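## Task

Using the steel tweezers, take the green piece (and nothing else) out of its pocket and set it in the tray without crushing it. It must ride only between the tweezer tips until it rests in the tray. No arm or gripper may touch the piece, and neither the tweezers nor any arm or gripper may touch the board. At the end the tweezers are still held, they are clear of the piece, and the arms touch nothing besides them.

## Robot and tools

Robot: two arms, left_arm and right_arm, each with a parallel two-finger gripper and a wrist camera (cam_left_wrist, cam_right_wrist, both 896x504). The scene frame has its origin at table-top height midway between the arms' nominal bases, +z up, +x out over the table, left_arm on the +y side (arm names do not match image sides). Actual bases: left_arm near (+0.032, +0.320, +0.001) m, right_arm near (-0.013, -0.336, +0.016) m. A gripper's fingers point along its own +z and open and close along its own y. The reported end_effector_position is between the finger pads, roughly 1 cm behind the tips. Reported positions and orientations may be off by a few centimetres, and an arm can rest a few centimetres from its command because of friction and weight; that by itself does not mean contact.

Command rows: every moving call uses rows of 14 numbers, all in [-1, 1], covering both arms even if one stays still: dx, dy, dz, rx, ry, rz, opening for left_arm, then the same seven for right_arm. The six pose numbers are offsets, not poses: they count from that arm's current Hand target, along that Hand target's own axes. Scale: 1.0 equals 0.6 m for dx, dy, dz and 180 degrees for rx, ry, rz, which together form one rotation vector. Opening is absolute, not an offset: +1 fully open (0.094 m), -1 closed. Sending 0 for all six pose numbers re-requests the current Hand target; you must still send the gripper the opening you want, because a 0 there means half-open, not unchanged.

execute_actions(actions, cameras): actions is a list of actions; each action is a table of up to 15 rows, one per 1/30 s step, and a short table repeats its last row to fill 15 steps. Every row in an action is measured from the Hand target at that action's start, so repeating the same offset in a later action moves further. An empty list just reports state and images. cameras picks image sources by name; omitted, null or ["all"] gives all, [] gives none, and an unknown name invalidates the call.

move(target, speed, blend, opening_speed, blocking, cameras): straight-line paths for both grippers. target is one 14-number row or a list of up to 15 rows; every row's offsets count from the same starting Hand targets, not from the previous row. speed is path top speed in m/s (0.002 to 2.9, default 0.25; rotation up to twice that in rad/s), one value or one per target. blend in metres rounds corners in a list. opening_speed (0.2 or more, per second on the -1..+1 scale) closes gradually; use it when gripping something breakable. blocking=false returns after about 0.5 s while motion continues. Paths ignore obstacles and the other arm, and faster moves stray and hit harder. Avoid paths passing near an arm's own base. The result adds a move: line giving the ending (done, off_target, moving, held, fault) and any limits (paced = clipped pose, held = steps withheld). done means within 10 mm and 2 degrees; it says nothing about contact.

wait(seconds 0 to 10): lets time pass with commands held. stop: brakes a running move. zoom_image(camera, region [x0, y0, x1, y1] in pixels, at most 504 by 504): closer view of the latest image from a wrist camera. read_manual(section "licences"): licence text only. finished_scene(scene 1 to 3): ends the current scene irreversibly; after ending scene 1 issue no other call in that reply.

Result lines: end_effector_position and quat_wxyz in the scene frame; Hand target is the last commanded pose after clipping, and it is what the next offset is added to. If the gripper settles short, send the remaining gap as an offset. Orientation commands are clipped to within 40 degrees of the measured orientation each step. grip_measured uses the opening scale; at a firm squeeze it reads a few millimetres below the part's width, and from about 0.05 (0.11 for small or round parts) under the first-touch reading the gripper is at full force (roughly 50 to 64 N per pad). To release, command well above grip_measured. grip_effort_nm is motor effort, negative closing, and is not a pad force. Joint torques include gravity and are noisy. Tool commands lists present commands. Joint velocities within noise means the arm is still.

Things to avoid: dropping or letting go of moving parts, fast impacts with the table, board or fixtures, hard pushes, arm-to-arm or gripper-to-gripper contact (the clearance check does not protect grippers or wrist cameras), a gripper closing on the other arm's fingers, strain on camera cables, and anything leaving the table. An arm blocked by something keeps pushing until commanded back past its gripper. Long holding, stretched reach or pushing at unreachable poses heats motors: MOTOR HOT appears at 75 °C, a fold-away fault at 90 °C disables that arm, and at 100 °C it collapses. Loose objects may occasionally be nudged by outside disturbances.

Each tool is called after "Emit:" as name(argument=value, ...), one argument or row to a line, values as JSON.

## Session

Emit:
execute_actions(
  actions=[],
)

Scene clock: 0.00 s.
left_arm: end_effector_position=(+0.4141, +0.3324, +0.1281) grip_measured=+1.000 grip_effort_nm=n/a end_effector_quat_wxyz=(+0.641, -0.016, +0.767, -0.025) | right_arm: end_effector_position=(+0.3704, -0.3581, +0.1591) grip_measured=+1.000 grip_effort_nm=n/a end_effector_quat_wxyz=(+0.689, +0.035, +0.724, +0.012)
Joint positions: left_arm=[0.045 1.483 0.257 1.048 0.088 -0.045 0.094] | right_arm=[-0.084 1.581 0.227 1.303 -0.053 0.063 0.094]
Joint velocities: within noise
Joint torques (N m): no reading
Heat: left arm: 39 °C; right arm: 37 °C.
Hand target: left_arm +0.4165, +0.3325, +0.1360; +0.650, -0.015, +0.760, -0.025 | right_arm +0.3713, -0.3581, +0.1621; +0.692, +0.035, +0.721, +0.012
Tool commands: left_gripper/opening=+1.0 right_gripper/opening=+1.0
camera_calibration:
cam_left_wrist: T_world_to_cam=[[-0.0494096, -0.995322, 0.0830279, 0.331401], [-0.801348, -0.0101131, -0.598113, 0.415909], [0.596155, -0.0960868, -0.797099, -0.00316107], [0, 0, 0, 1]] pos_world=[0.351547, 0.333753, 0.218726]
cam_right_wrist: T_world_to_cam=[[-0.0684539, -0.997293, -0.0268478, -0.335358], [-0.725801, 0.0682462, -0.684511, 0.405822], [0.68449, -0.0273713, -0.728508, -0.0354628], [0, 0, 0, 1]] pos_world=[0.295864, -0.363117, 0.242951]

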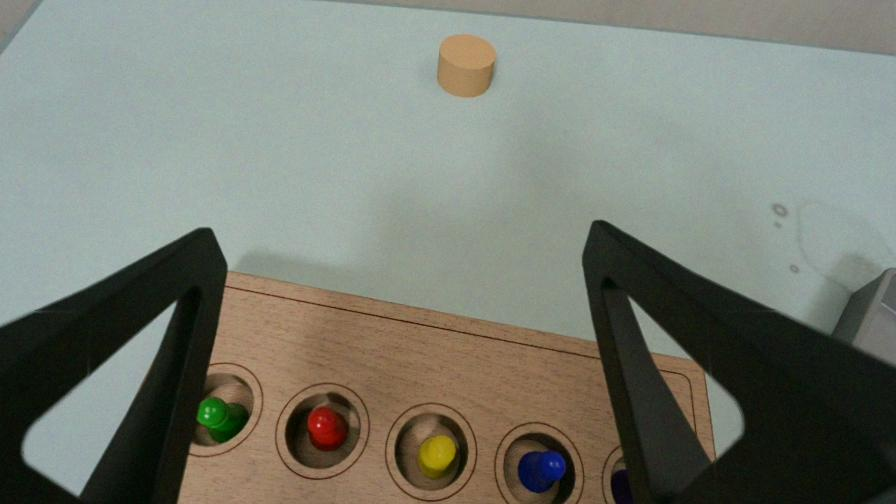

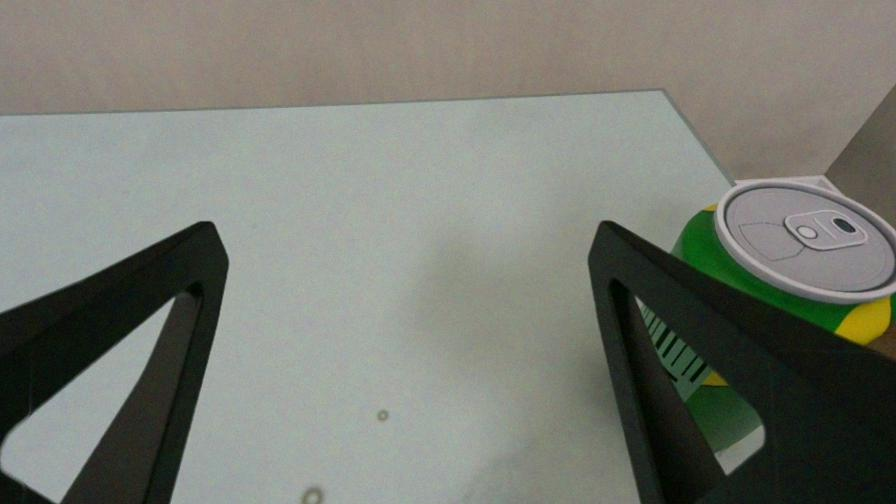

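Emit:
move(
  target=[-0.065,0.236,-0.3615,-0.086,0.2243,-0.0272,1,0.063,0.791,-0.067,-0.456,-0.0419,0.0129,1],
  speed=0.3,
)

Scene clock: 7.03 s.
left_arm: end_effector_position=(+0.2066, +0.4809, +0.1899) grip_measured=+1.000 grip_effort_nm=-0.002 end_effector_quat_wxyz=(+0.328, -0.130, +0.934, +0.047) | right_arm: end_effector_position=(+0.3444, +0.1142, +0.1677) grip_measured=+1.000 grip_effort_nm=-0.027 end_effector_quat_wxyz=(+0.596, -0.410, +0.487, +0.489)
Joint positions: left_arm=[1.064 0.948 0.939 -1.056 0.47 0.69 0.094] | right_arm=[0.702 2.364 1.191 1.416 -0.67 0.14 0.094]
Joint velocities: within noise
Joint torques (N m): left_arm=[0.43 -0.96 7.75 1.2 0.49 0.12] | right_arm=[0.21 -8.88 5.38 1.45 -0.06 0.02]
Heat: left arm: 40 °C; right arm: 37 °C.
Hand target: left_arm +0.2097, +0.4800, +0.1998; +0.339, -0.123, +0.932, +0.044 | right_arm +0.3457, +0.1189, +0.1568; +0.586, -0.414, +0.493, +0.493
Off the commanded pose: left_arm 0.010 m, 2 deg | right_arm 0.012 m, 1 deg.
move: off_target (right_arm)
camera_calibration:
cam_left_wrist: T_world_to_cam=[[0.258217, -0.965164, 0.0422111, 0.393503], [-0.964084, -0.254623, 0.0755584, 0.311355], [-0.0621783, -0.0602055, -0.996248, 0.340555], [0, 0, 0, 1]] pos_world=[0.219738, 0.479577, 0.299141]
cam_right_wrist: T_world_to_cam=[[0.972996, -0.226969, 0.0420053, -0.324131], [-0.0889031, -0.536439, -0.839244, 0.236177], [0.213016, 0.812846, -0.542131, 0.0366594], [0, 0, 0, 1]] pos_world=[0.328566, 0.0233284, 0.2317]

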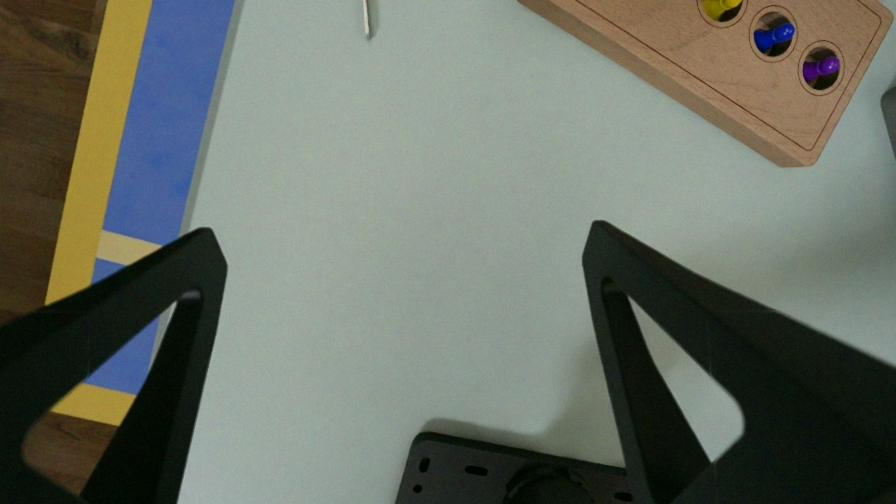

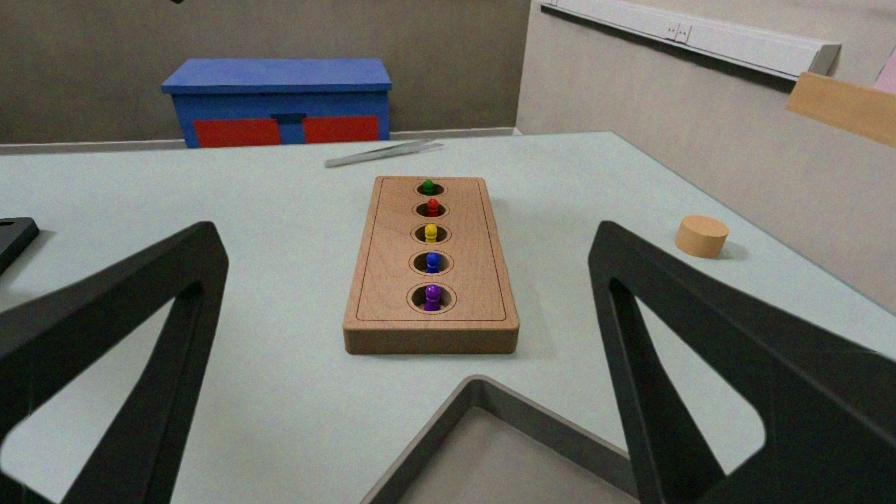

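Emit:
move(
  target=[-0.136,0.066,0.309,-0.012,-0.0557,-0.0115,0.0,0,0,0,0,0,0,1],
  speed=0.25,
)

Scene clock: 10.10 s.
left_arm: end_effector_position=(+0.3673, +0.5613, +0.1053) grip_measured=+0.001 grip_effort_nm=-0.085 end_effector_quat_wxyz=(+0.410, -0.143, +0.898, +0.064) | right_arm: end_effector_position=(+0.3444, +0.1142, +0.1677) grip_measured=+1.000 grip_effort_nm=-0.032 end_effector_quat_wxyz=(+0.596, -0.410, +0.487, +0.489)
Joint positions: left_arm=[0.74 1.531 0.833 -0.069 0.336 0.305 0.047] | right_arm=[0.702 2.364 1.191 1.415 -0.67 0.14 0.094]
Joint velocities: within noise
Joint torques (N m): left_arm=[-0.47 -5.63 7.25 1.92 0.17 -0.04] | right_arm=[0.17 -8.88 5.38 1.45 -0.07 0.01]
Heat: left arm: 41 °C; right arm: 37 °C.
Hand target: left_arm +0.3750, +0.5652, +0.1102; +0.418, -0.141, +0.895, +0.066 | right_arm +0.3458, +0.1189, +0.1569; +0.586, -0.414, +0.493, +0.493
Off the commanded pose: left_arm 0.010 m, 1 deg | right_arm 0.012 m, 1 deg.
move: off_target (right_arm)
camera_calibration:
cam_left_wrist: T_world_to_cam=[[0.286991, -0.956949, 0.0434228, 0.41793], [-0.951268, -0.290039, -0.104717, 0.527266], [0.112804, -0.0112537, -0.993554, 0.179054], [0, 0, 0, 1]] pos_world=[0.361432, 0.55488, 0.214966]
cam_right_wrist: T_world_to_cam=[[0.973059, -0.226688, 0.0420511, -0.324151], [-0.088706, -0.536454, -0.839255, 0.236253], [0.212808, 0.812914, -0.54211, 0.0366945], [0, 0, 0, 1]] pos_world=[0.328566, 0.0234281, 0.231799]

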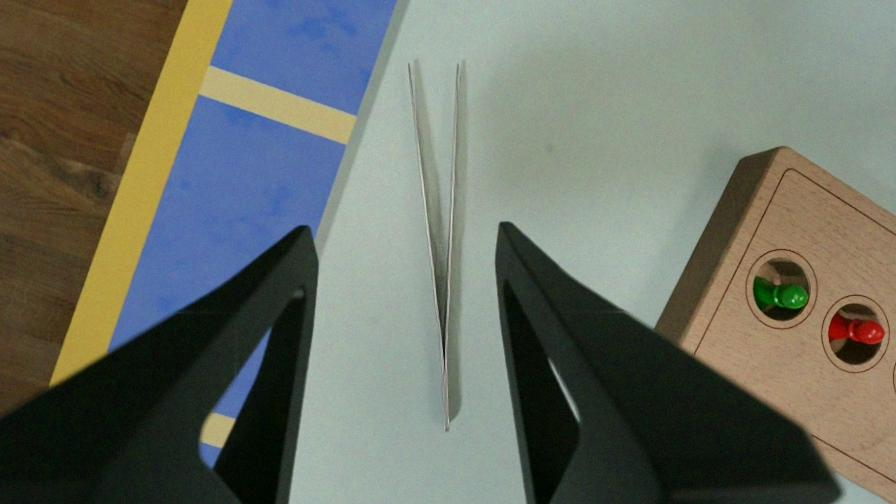

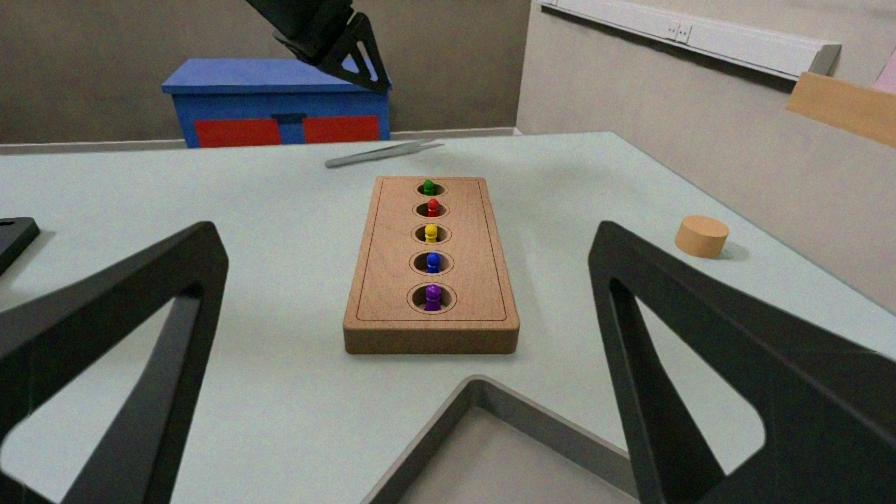

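Emit:
move(
  target=[0.0687,-0.0175,0.113,-0.004,-0.072,-0.0027,-0.1,0,0,0,0,0,0,1],
  speed=0.15,
)

Scene clock: 14.03 s.
left_arm: end_effector_position=(+0.4018, +0.5668, +0.0405) grip_measured=-0.098 grip_effort_nm=-0.076 end_effector_quat_wxyz=(+0.516, -0.139, +0.840, +0.093) | right_arm: end_effector_position=(+0.3444, +0.1142, +0.1677) grip_measured=+1.000 grip_effort_nm=-0.027 end_effector_quat_wxyz=(+0.596, -0.410, +0.487, +0.489)
Joint positions: left_arm=[0.694 1.878 0.606 0.775 0.337 0.191 0.042] | right_arm=[0.702 2.364 1.191 1.415 -0.67 0.14 0.094]
Joint velocities: within noise
Joint torques (N m): left_arm=[-0.4 -7.02 3.44 2.23 0.15 -0.08] | right_arm=[0.17 -8.9 5.37 1.45 -0.07 0.01]
Heat: left arm: 41 °C; right arm: 38 °C.
Hand target: left_arm +0.4024, +0.5631, +0.0350; +0.515, -0.140, +0.841, +0.086 | right_arm +0.3458, +0.1189, +0.1569; +0.586, -0.414, +0.493, +0.493
Off the commanded pose: left_arm 0.007 m, 1 deg | right_arm 0.012 m, 1 deg.
move: off_target (right_arm)
camera_calibration:
cam_left_wrist: T_world_to_cam=[[0.296983, -0.954636, 0.0217084, 0.411672], [-0.893907, -0.285941, -0.345208, 0.539371], [0.335755, 0.0831157, -0.938275, -0.0343716], [0, 0, 0, 1]] pos_world=[0.371428, 0.550082, 0.145008]
cam_right_wrist: T_world_to_cam=[[0.973059, -0.226688, 0.0420511, -0.324151], [-0.088706, -0.536454, -0.839255, 0.236253], [0.212808, 0.812914, -0.54211, 0.0366945], [0, 0, 0, 1]] pos_world=[0.328566, 0.0234281, 0.231799]

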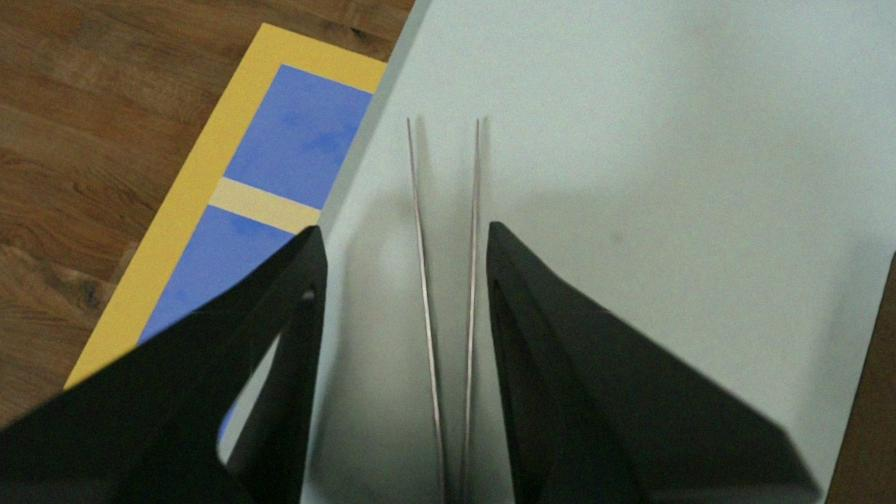

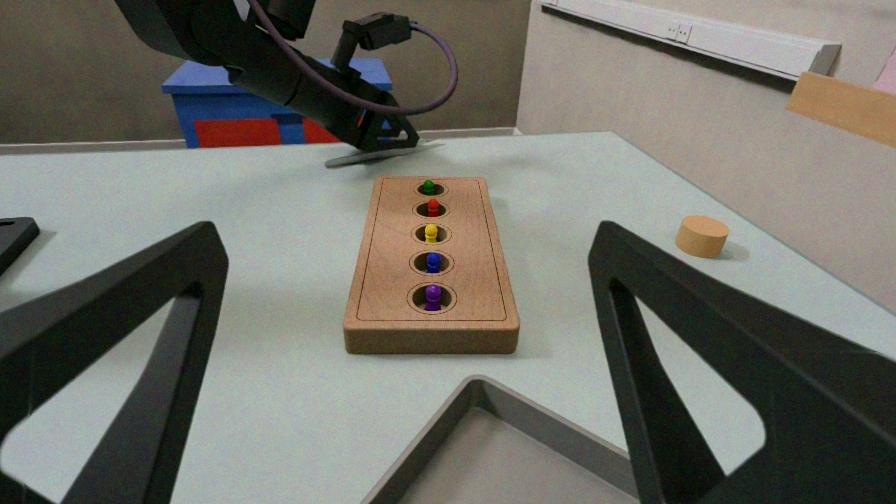

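Emit:
move(
  target=[0.039,-0.0172,0.0058,0,0,0,-0.1,0,0,0,0,0,0,1],
  speed=0.07,
)

Emit:
zoom_image(
  camera="cam_right_wrist",
  region=[300, 80, 500, 200],
)

Scene clock: 17.90 s.
left_arm: end_effector_position=(+0.4033, +0.5589, +0.0320) grip_measured=-0.098 grip_effort_nm=-0.076 end_effector_quat_wxyz=(+0.536, -0.129, +0.828, +0.104) | right_arm: end_effector_position=(+0.3444, +0.1142, +0.1677) grip_measured=+1.000 grip_effort_nm=-0.032 end_effector_quat_wxyz=(+0.596, -0.410, +0.487, +0.489)
Joint positions: left_arm=[0.673 1.948 0.555 0.953 0.321 0.183 0.042] | right_arm=[0.702 2.364 1.191 1.415 -0.67 0.14 0.094]
Joint velocities: within noise
Joint torques (N m): left_arm=[-0.51 -6.41 2.43 1.85 0.09 -0.14] | right_arm=[0.17 -8.9 5.38 1.45 -0.06 0.01]
Heat: left arm: 41 °C; right arm: 38 °C.
Hand target: left_arm +0.3987, +0.5509, +0.0126; +0.515, -0.140, +0.841, +0.086 | right_arm +0.3458, +0.1189, +0.1569; +0.586, -0.414, +0.493, +0.493
Off the commanded pose: left_arm 0.021 m, 4 deg | right_arm 0.012 m, 1 deg.
move: off_target (left_arm, right_arm)
camera_calibration:
cam_left_wrist: T_world_to_cam=[[0.292381, -0.956302, -0.000200484, 0.407418], [-0.880007, -0.268972, -0.39146, 0.52182], [0.3743, 0.114632, -0.920195, -0.0759948], [0, 0, 0, 1]] pos_world=[0.368529, 0.538681, 0.134423]
cam_right_wrist: T_world_to_cam=[[0.973059, -0.226688, 0.0420511, -0.324151], [-0.088706, -0.536454, -0.839255, 0.236253], [0.212808, 0.812914, -0.54211, 0.0366945], [0, 0, 0, 1]] pos_world=[0.328566, 0.0234281, 0.231799]

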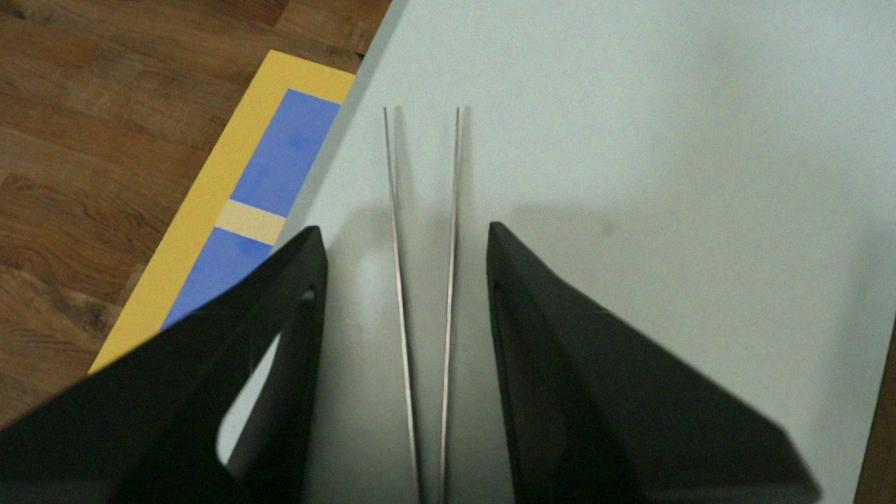

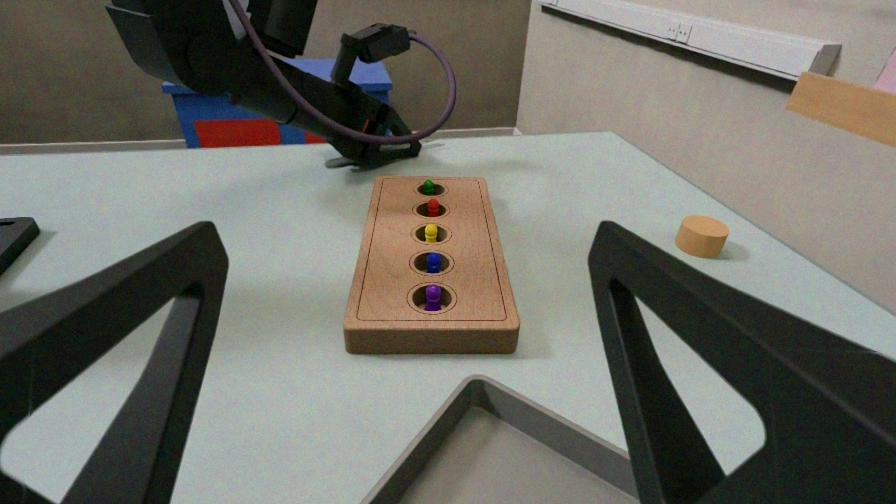

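Scaled by 2.520 from the camera's 896x504 image, which has a finer 1280x720 frame.

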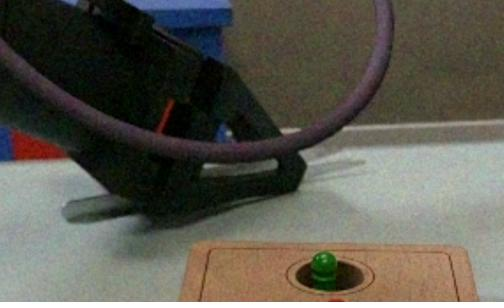

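Emit:
move(
  target=[
    [-0.0518,-0.0045,-0.0632,0,0.011,0,-0.1,0,0,0,0,0,0,1],
    [-0.0073,-0.0045,-0.0405,0,0.011,0,-0.1,0,0,0,0,0,0,1],
  ],
  speed=0.08,
)

Emit:
zoom_image(
  camera="cam_right_wrist",
  region=[300, 80, 500, 200],
)

Scene clock: 22.00 s.
left_arm: end_effector_position=(+0.3831, +0.5424, +0.0327) grip_measured=-0.099 grip_effort_nm=-0.081 end_effector_quat_wxyz=(+0.503, -0.141, +0.848, +0.085) | right_arm: end_effector_position=(+0.3444, +0.1142, +0.1677) grip_measured=+1.000 grip_effort_nm=-0.032 end_effector_quat_wxyz=(+0.596, -0.410, +0.487, +0.489)
Joint positions: left_arm=[0.673 1.812 0.499 0.783 0.321 0.185 0.042] | right_arm=[0.702 2.364 1.191 1.415 -0.67 0.14 0.094]
Joint velocities: within noise
Joint torques (N m): left_arm=[0.38 -6.31 3.19 2.19 0.16 0.07] | right_arm=[0.18 -8.88 5.38 1.45 -0.07 0.01]
Heat: left arm: 40 °C; right arm: 38 °C.
Hand target: left_arm +0.3810, +0.5421, +0.0276; +0.501, -0.141, +0.850, +0.083 | right_arm +0.3458, +0.1189, +0.1569; +0.586, -0.414, +0.493, +0.493
Off the commanded pose: left_arm 0.006 m, 0 deg | right_arm 0.012 m, 1 deg.
move: off_target (right_arm)
camera_calibration:
cam_left_wrist: T_world_to_cam=[[0.293669, -0.955317, 0.0335754, 0.395339], [-0.90448, -0.289064, -0.313619, 0.517563], [0.309311, 0.061732, -0.948955, -0.0113228], [0, 0, 0, 1]] pos_world=[0.355529, 0.527982, 0.138299]
cam_right_wrist: T_world_to_cam=[[0.973059, -0.226688, 0.0420511, -0.324151], [-0.088706, -0.536454, -0.839255, 0.236253], [0.212808, 0.812914, -0.54211, 0.0366945], [0, 0, 0, 1]] pos_world=[0.328566, 0.0234281, 0.231799]

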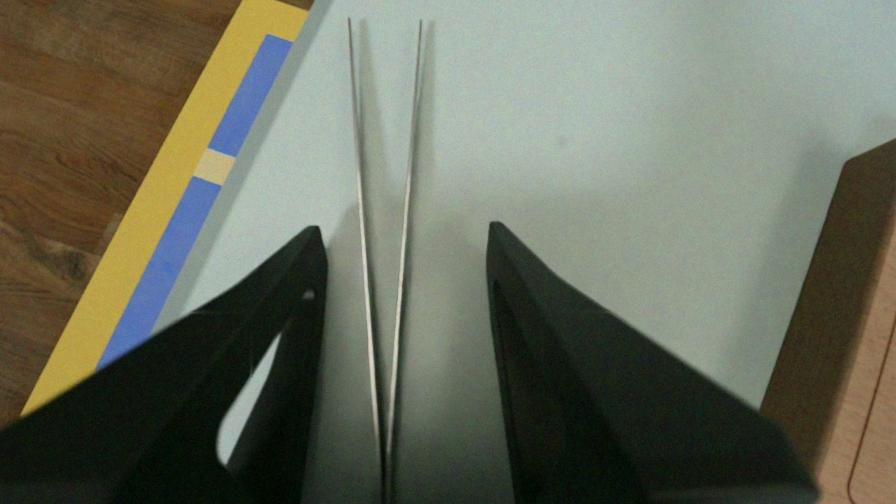

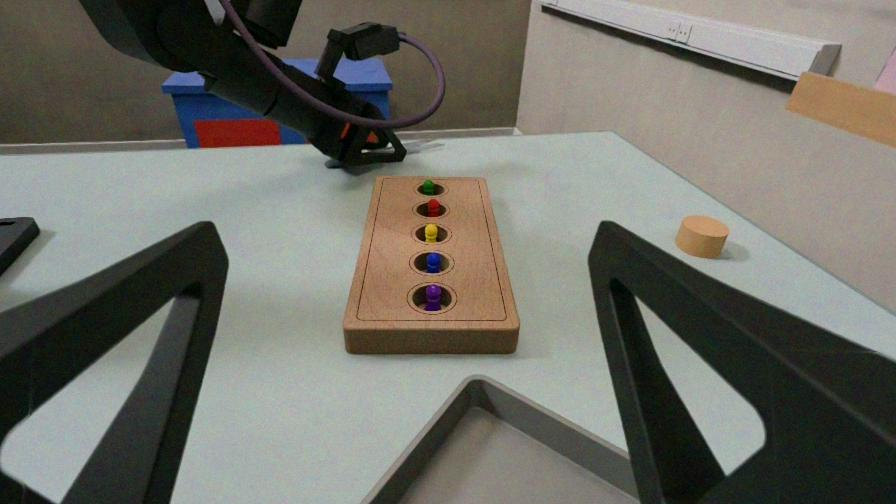

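Scaled by 2.520 from the camera's 896x504 image, which has a finer 1280x720 frame.

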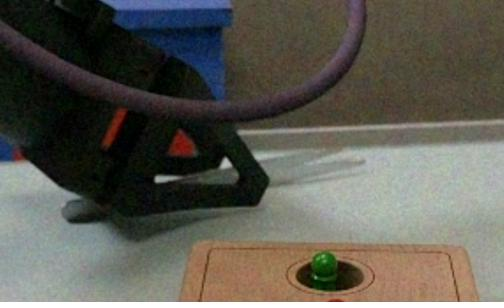

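Emit:
move(
  target=[0,0.0105,0,0,0,0,-0.1,0,0,0,0,0,0,1],
  speed=0.08,
  cameras=["cam_left_wrist"],
)

Scene clock: 23.77 s.
left_arm: end_effector_position=(+0.3788, +0.5489, +0.0321) grip_measured=-0.099 grip_effort_nm=-0.076 end_effector_quat_wxyz=(+0.502, -0.144, +0.848, +0.090) | right_arm: end_effector_position=(+0.3443, +0.1142, +0.1677) grip_measured=+1.000 grip_effort_nm=-0.037 end_effector_quat_wxyz=(+0.596, -0.410, +0.487, +0.489)
Joint positions: left_arm=[0.695 1.815 0.499 0.786 0.327 0.194 0.042] | right_arm=[0.702 2.364 1.191 1.415 -0.67 0.14 0.094]
Joint velocities: within noise
Joint torques (N m): left_arm=[0.5 -6.04 3.88 2.08 0.33 0.09] | right_arm=[0.17 -8.91 5.38 1.45 -0.07 0.01]
Heat: left arm: 40 °C; right arm: 39 °C.
Hand target: left_arm +0.3789, +0.5480, +0.0276; +0.501, -0.141, +0.850, +0.083 | right_arm +0.3457, +0.1189, +0.1569; +0.586, -0.414, +0.492, +0.493
Off the commanded pose: left_arm 0.005 m, 1 deg | right_arm 0.012 m, 1 deg.
move: off_target (right_arm)
camera_calibration:
cam_left_wrist: T_world_to_cam=[[0.304663, -0.95204, 0.0282771, 0.397096], [-0.901412, -0.297796, -0.314284, 0.519075], [0.307632, 0.0702616, -0.948908, -0.0149719], [0, 0, 0, 1]] pos_world=[0.351525, 0.533682, 0.137701]
Images, in order (width x height): cam_left_wrist 896x504.

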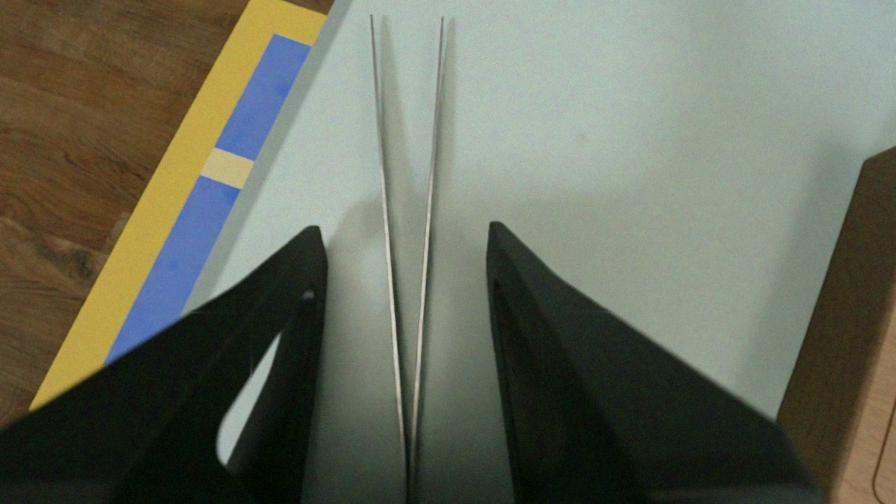

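Emit:
move(
  target=[0,0,0,0,0,0,-0.79,0,0,0,0,0,0,1],
  speed=0.08,
  opening_speed=0.8,
  cameras=["cam_left_wrist"],
)

Scene clock: 25.47 s.
left_arm: end_effector_position=(+0.3788, +0.5488, +0.0321) grip_measured=-0.788 grip_effort_nm=-0.125 end_effector_quat_wxyz=(+0.503, -0.144, +0.848, +0.090) | right_arm: end_effector_position=(+0.3443, +0.1142, +0.1677) grip_measured=+1.000 grip_effort_nm=-0.037 end_effector_quat_wxyz=(+0.596, -0.410, +0.487, +0.489)
Joint positions: left_arm=[0.695 1.815 0.499 0.786 0.328 0.195 0.01] | right_arm=[0.702 2.364 1.191 1.415 -0.67 0.14 0.094]
Joint velocities: within noise
Joint torques (N m): left_arm=[0.46 -6.13 3.85 2.08 0.3 0.08] | right_arm=[0.17 -8.9 5.38 1.45 -0.06 0.01]
Heat: left arm: 40 °C; right arm: 39 °C.
Hand target: left_arm +0.3789, +0.5480, +0.0276; +0.501, -0.141, +0.850, +0.083 | right_arm +0.3457, +0.1189, +0.1569; +0.586, -0.414, +0.492, +0.493
Off the commanded pose: left_arm 0.005 m, 1 deg | right_arm 0.012 m, 1 deg.
move: off_target (right_arm)
camera_calibration:
cam_left_wrist: T_world_to_cam=[[0.304016, -0.952264, 0.0277225, 0.397424], [-0.901661, -0.297011, -0.314311, 0.518718], [0.30754, 0.0705591, -0.948915, -0.0150902], [0, 0, 0, 1]] pos_world=[0.351525, 0.533582, 0.137702]
Images, in order (width x height): cam_left_wrist 896x504.

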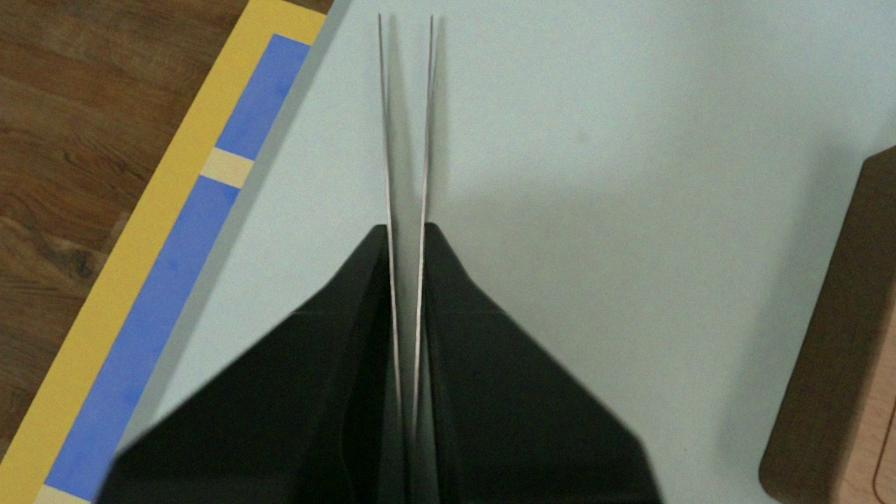

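Emit:
move(
  target=[-0.0583,0,-0.0323,0,0,0,-0.80,0,0,0,0,0,0,1],
  speed=0.08,
)

Emit:
zoom_image(
  camera="cam_right_wrist",
  region=[300, 60, 500, 200],
)

Scene clock: 27.37 s.
left_arm: end_effector_position=(+0.3729, +0.5436, +0.0495) grip_measured=-0.797 grip_effort_nm=-0.134 end_effector_quat_wxyz=(+0.482, -0.151, +0.859, +0.077) | right_arm: end_effector_position=(+0.3443, +0.1142, +0.1677) grip_measured=+1.000 grip_effort_nm=-0.032 end_effector_quat_wxyz=(+0.596, -0.410, +0.487, +0.489)
Joint positions: left_arm=[0.695 1.68 0.526 0.57 0.328 0.195 0.01] | right_arm=[0.702 2.364 1.191 1.415 -0.67 0.14 0.094]
Joint velocities: within noise
Joint torques (N m): left_arm=[0.47 -9.7 5.67 1.93 0.31 0.08] | right_arm=[0.17 -8.9 5.37 1.45 -0.06 0.01]
Heat: left arm: 41 °C; right arm: 39 °C.
Hand target: left_arm +0.3789, +0.5480, +0.0676; +0.501, -0.141, +0.850, +0.083 | right_arm +0.3457, +0.1189, +0.1569; +0.586, -0.414, +0.492, +0.493
Off the commanded pose: left_arm 0.020 m, 3 deg | right_arm 0.012 m, 1 deg.
move: off_target (left_arm, right_arm)
camera_calibration:
cam_left_wrist: T_world_to_cam=[[0.305264, -0.950971, 0.0496738, 0.391466], [-0.91363, -0.307188, -0.266302, 0.524946], [0.268505, 0.035909, -0.962609, 0.037542], [0, 0, 0, 1]] pos_world=[0.350025, 0.532182, 0.156487]
cam_right_wrist: T_world_to_cam=[[0.97315, -0.226279, 0.0421552, -0.324118], [-0.0884232, -0.536616, -0.839181, 0.236138], [0.21251, 0.812921, -0.542216, 0.0368379], [0, 0, 0, 1]] pos_world=[0.328467, 0.023428, 0.2318]

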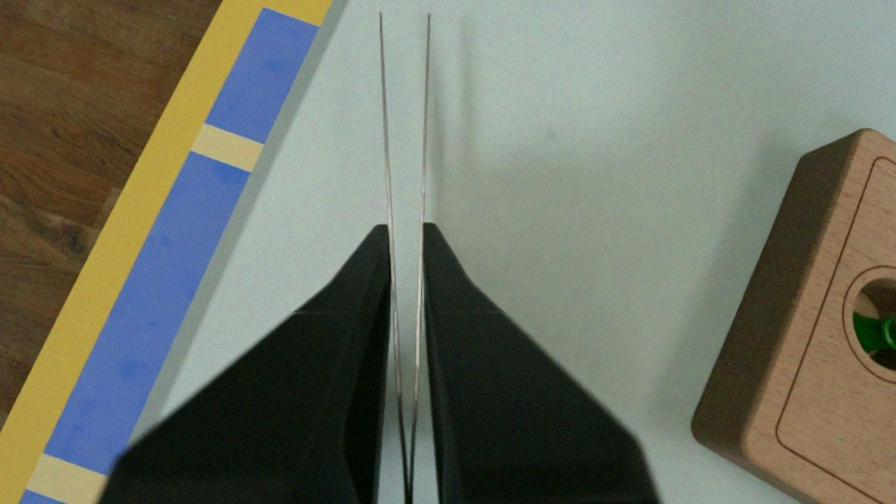

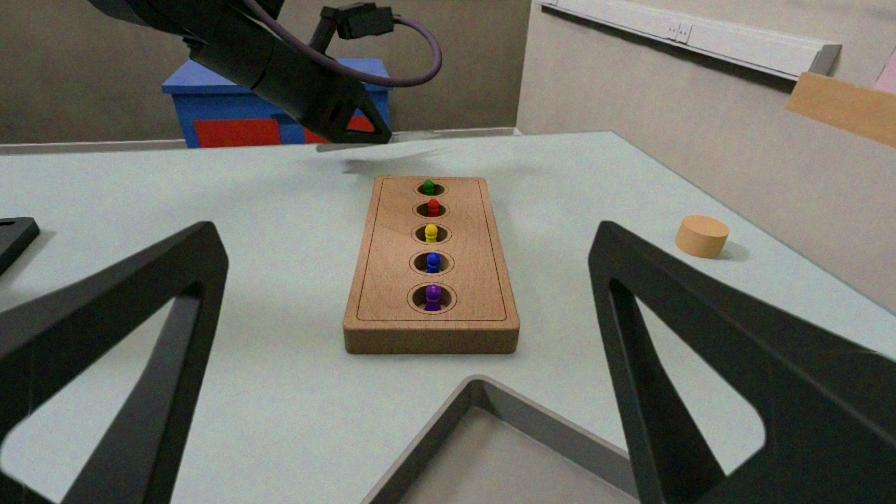

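Scaled by 2.520 from the camera's 896x504 image, which has a finer 1280x720 frame.

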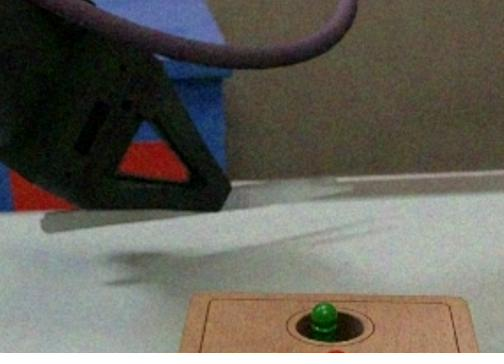

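Emit:
move(
  target=[
    [-0.1253,-0.0207,-0.1178,0.004,0.085,0.006,-0.80,0,0,0,0,0,0,1],
    [-0.0977,-0.1877,-0.193,0.0134,0.2557,0.0173,-0.80,0,0,0,0,0,0,1],
  ],
  speed=0.14,
  blend=0.02,
)

Emit:
zoom_image(
  camera="cam_right_wrist",
  region=[330, 60, 530, 200],
)

Emit:
zoom_image(
  camera="cam_left_wrist",
  region=[320, 0, 520, 140],
)

Scene clock: 35.33 s.
left_arm: end_effector_position=(+0.3432, +0.4161, +0.1700) grip_measured=-0.797 grip_effort_nm=-0.139 end_effector_quat_wxyz=(+0.129, -0.127, +0.983, +0.013) | right_arm: end_effector_position=(+0.3443, +0.1142, +0.1677) grip_measured=+1.000 grip_effort_nm=-0.027 end_effector_quat_wxyz=(+0.596, -0.410, +0.487, +0.489)
Joint positions: left_arm=[0.281 1.537 1.41 -1.184 0.019 0.048 0.01] | right_arm=[0.702 2.364 1.191 1.415 -0.67 0.14 0.094]
Joint velocities: within noise
Joint torques (N m): left_arm=[-0.28 -5.79 7.66 0.76 -0.07 -0.04] | right_arm=[0.17 -8.88 5.37 1.45 -0.06 0.01]
Heat: left arm: 41 °C; right arm: 39 °C.
Hand target: left_arm +0.3463, +0.4178, +0.1750; +0.129, -0.129, +0.983, +0.017 | right_arm +0.3457, +0.1189, +0.1569; +0.586, -0.414, +0.492, +0.493
Off the commanded pose: left_arm 0.006 m, 1 deg | right_arm 0.012 m, 1 deg.
move: off_target (right_arm)
camera_calibration:
cam_left_wrist: T_world_to_cam=[[0.255482, -0.965324, 0.0536584, 0.295627], [-0.858496, -0.200984, 0.471795, 0.302126], [-0.44465, -0.1666, -0.880074, 0.481199], [0, 0, 0, 1]] pos_world=[0.397812, 0.426266, 0.265087]
cam_right_wrist: T_world_to_cam=[[0.97315, -0.226279, 0.0421552, -0.324118], [-0.0884232, -0.536616, -0.839181, 0.236138], [0.21251, 0.812921, -0.542216, 0.0368379], [0, 0, 0, 1]] pos_world=[0.328467, 0.023428, 0.2318]

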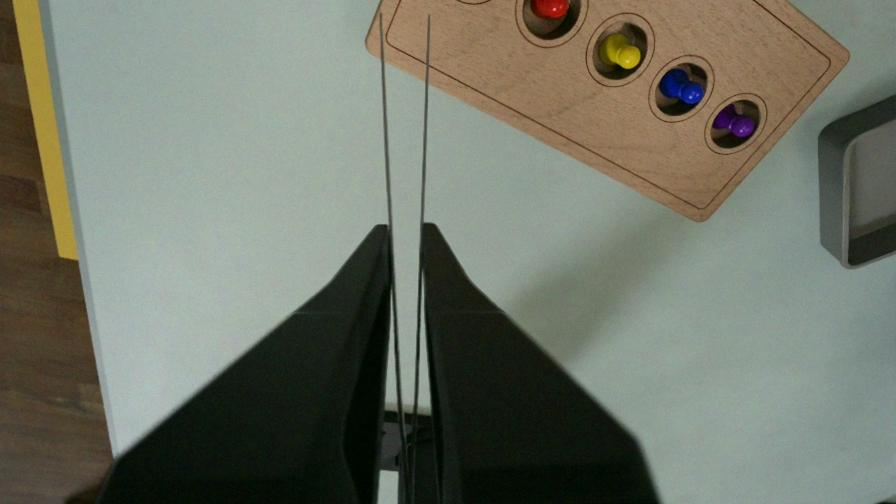

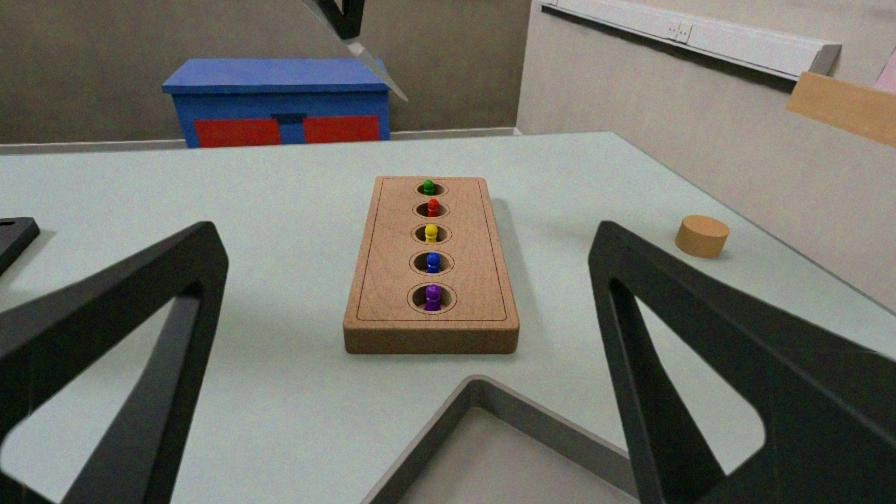

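Scaled by 2.520 from the camera's 896x504 image, which has a finer 1280x720 frame.

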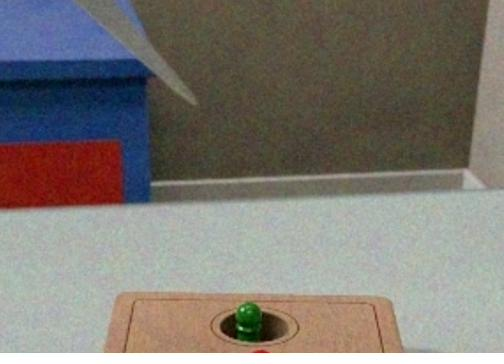

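Scaled by 2.520 from the camera's 896x504 image, which has a finer 1280x720 frame.

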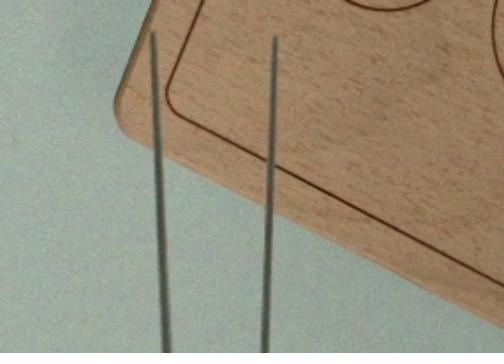

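Emit:
move(
  target=[-0.0247,-0.0455,0.0672,0,0,0,-0.80,0,0,0,0,0,0,1],
  speed=0.12,
)

Emit:
zoom_image(
  camera="cam_right_wrist",
  region=[330, 60, 530, 200],
)

Emit:
zoom_image(
  camera="cam_left_wrist",
  region=[320, 0, 560, 140],
)

Scene clock: 39.80 s.
left_arm: end_effector_position=(+0.3761, +0.3966, +0.1427) grip_measured=-0.797 grip_effort_nm=-0.129 end_effector_quat_wxyz=(+0.131, -0.126, +0.983, +0.013) | right_arm: end_effector_position=(+0.3443, +0.1142, +0.1677) grip_measured=+1.000 grip_effort_nm=-0.027 end_effector_quat_wxyz=(+0.596, -0.410, +0.487, +0.489)
Joint positions: left_arm=[0.188 1.628 1.392 -1.071 -0.003 -0.041 0.01] | right_arm=[0.702 2.364 1.191 1.415 -0.67 0.14 0.094]
Joint velocities: within noise
Joint torques (N m): left_arm=[-0.24 -7.21 5.23 1.05 -0.12 -0.06] | right_arm=[0.16 -8.88 5.38 1.45 -0.06 0.01]
Heat: left arm: 41 °C; right arm: 39 °C.
Hand target: left_arm +0.3772, +0.3978, +0.1398; +0.129, -0.129, +0.983, +0.017 | right_arm +0.3457, +0.1189, +0.1569; +0.586, -0.414, +0.492, +0.493
Off the commanded pose: left_arm 0.003 m, 1 deg | right_arm 0.012 m, 1 deg.
move: off_target (right_arm)
camera_calibration:
cam_left_wrist: T_world_to_cam=[[0.254216, -0.965596, 0.0547557, 0.270374], [-0.860792, -0.200086, 0.467978, 0.340339], [-0.440922, -0.166101, -0.882042, 0.467169], [0, 0, 0, 1]] pos_world=[0.430213, 0.406766, 0.237987]
cam_right_wrist: T_world_to_cam=[[0.97315, -0.226279, 0.0421552, -0.324118], [-0.0884232, -0.536616, -0.839181, 0.236138], [0.21251, 0.812921, -0.542216, 0.0368379], [0, 0, 0, 1]] pos_world=[0.328467, 0.023428, 0.2318]

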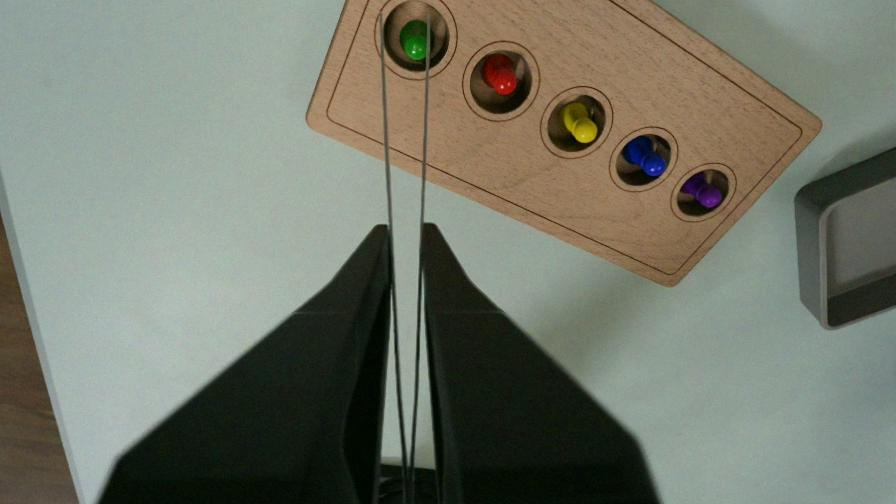

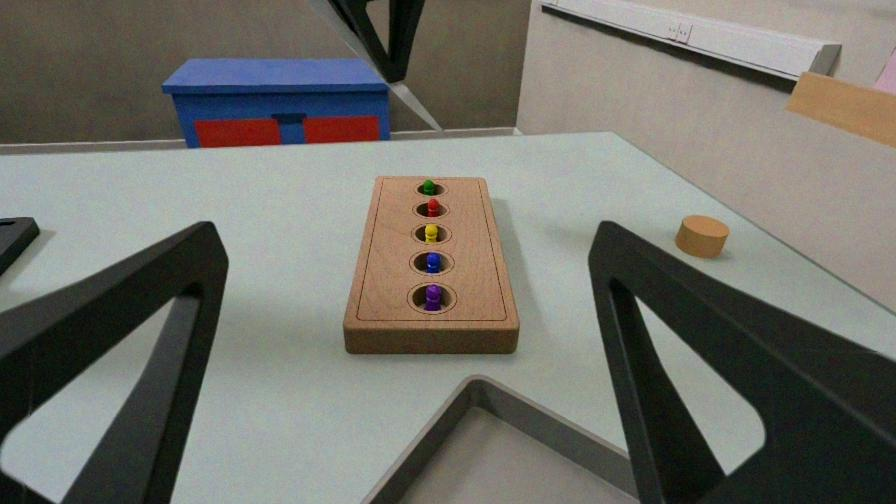

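Scaled by 2.520 from the camera's 896x504 image, which has a finer 1280x720 frame.

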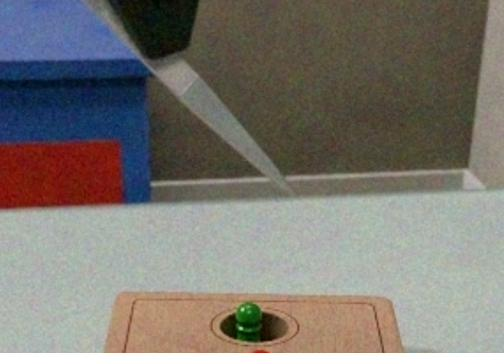

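Scaled by 2.100 from the camera's 896x504 image, which has a finer 1280x720 frame.

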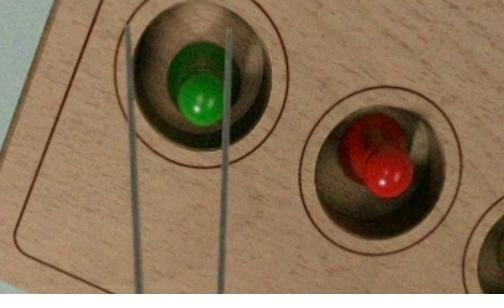

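Emit:
move(
  target=[0.035,-0.0045,0.0458,0,0,0,-0.80,0,0,0,0,0,0,1],
  speed=0.1,
)

Emit:
zoom_image(
  camera="cam_right_wrist",
  region=[370, 120, 490, 204],
)

Emit:
zoom_image(
  camera="cam_left_wrist",
  region=[340, 0, 500, 100],
)

Scene clock: 43.07 s.
left_arm: end_effector_position=(+0.3640, +0.3916, +0.0980) grip_measured=-0.797 grip_effort_nm=-0.139 end_effector_quat_wxyz=(+0.112, -0.128, +0.985, +0.012) | right_arm: end_effector_position=(+0.3443, +0.1142, +0.1677) grip_measured=+1.000 grip_effort_nm=-0.027 end_effector_quat_wxyz=(+0.596, -0.410, +0.487, +0.489)
Joint positions: left_arm=[0.18 1.628 1.223 -0.941 -0.006 -0.053 0.01] | right_arm=[0.702 2.364 1.191 1.415 -0.67 0.14 0.094]
Joint velocities: within noise
Joint torques (N m): left_arm=[-0.4 -10.81 4.98 0.99 -0.08 -0.07] | right_arm=[0.16 -8.9 5.37 1.45 -0.06 0.01]
Heat: left arm: 41 °C; right arm: 39 °C.
Hand target: left_arm +0.3652, +0.3919, +0.1078; +0.129, -0.130, +0.983, +0.017 | right_arm +0.3457, +0.1189, +0.1569; +0.586, -0.414, +0.492, +0.493
Off the commanded pose: left_arm 0.010 m, 2 deg | right_arm 0.012 m, 1 deg.
move: off_target (right_arm)
camera_calibration:
cam_left_wrist: T_world_to_cam=[[0.25982, -0.964196, 0.0530921, 0.268535], [-0.841622, -0.199147, 0.502009, 0.339181], [-0.473463, -0.175116, -0.863231, 0.435125], [0, 0, 0, 1]] pos_world=[0.421707, 0.402665, 0.191084]
cam_right_wrist: T_world_to_cam=[[0.97315, -0.226279, 0.0421552, -0.324118], [-0.0884232, -0.536616, -0.839181, 0.236138], [0.21251, 0.812921, -0.542216, 0.0368379], [0, 0, 0, 1]] pos_world=[0.328467, 0.023428, 0.2318]

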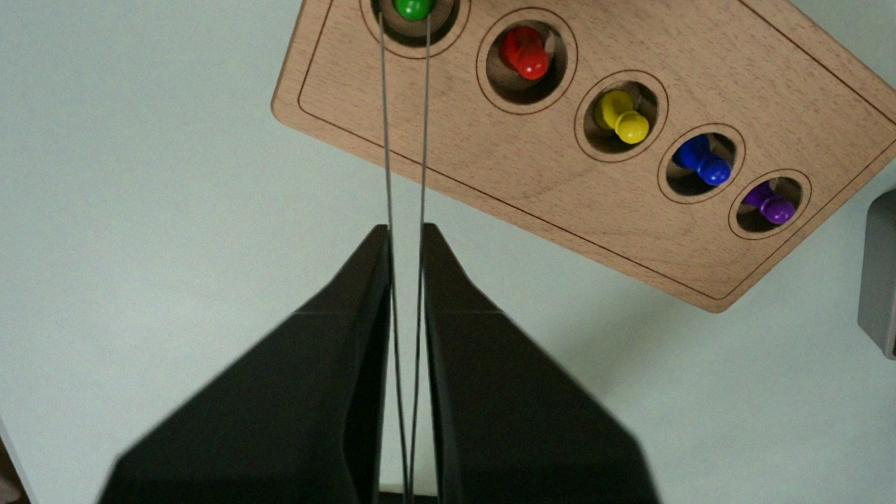

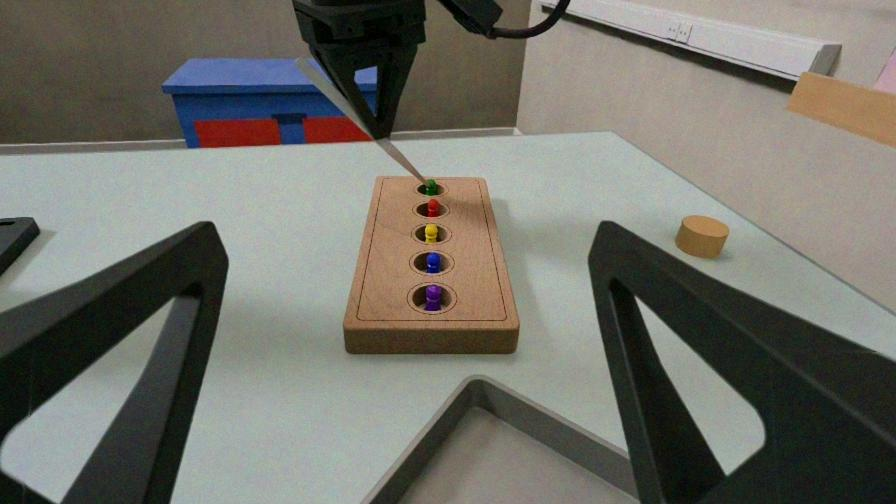

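Scaled by 4.200 from the camera's 896x504 image, which has a finer 1280x720 frame.

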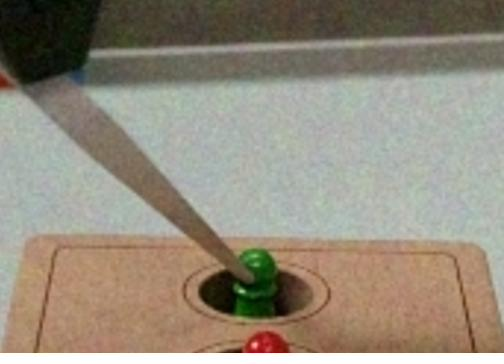

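Scaled by 3.150 from the camera's 896x504 image, which has a finer 1280x720 frame.

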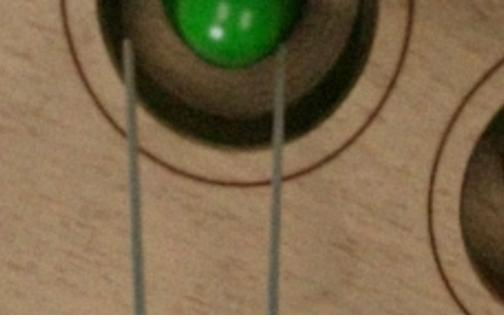

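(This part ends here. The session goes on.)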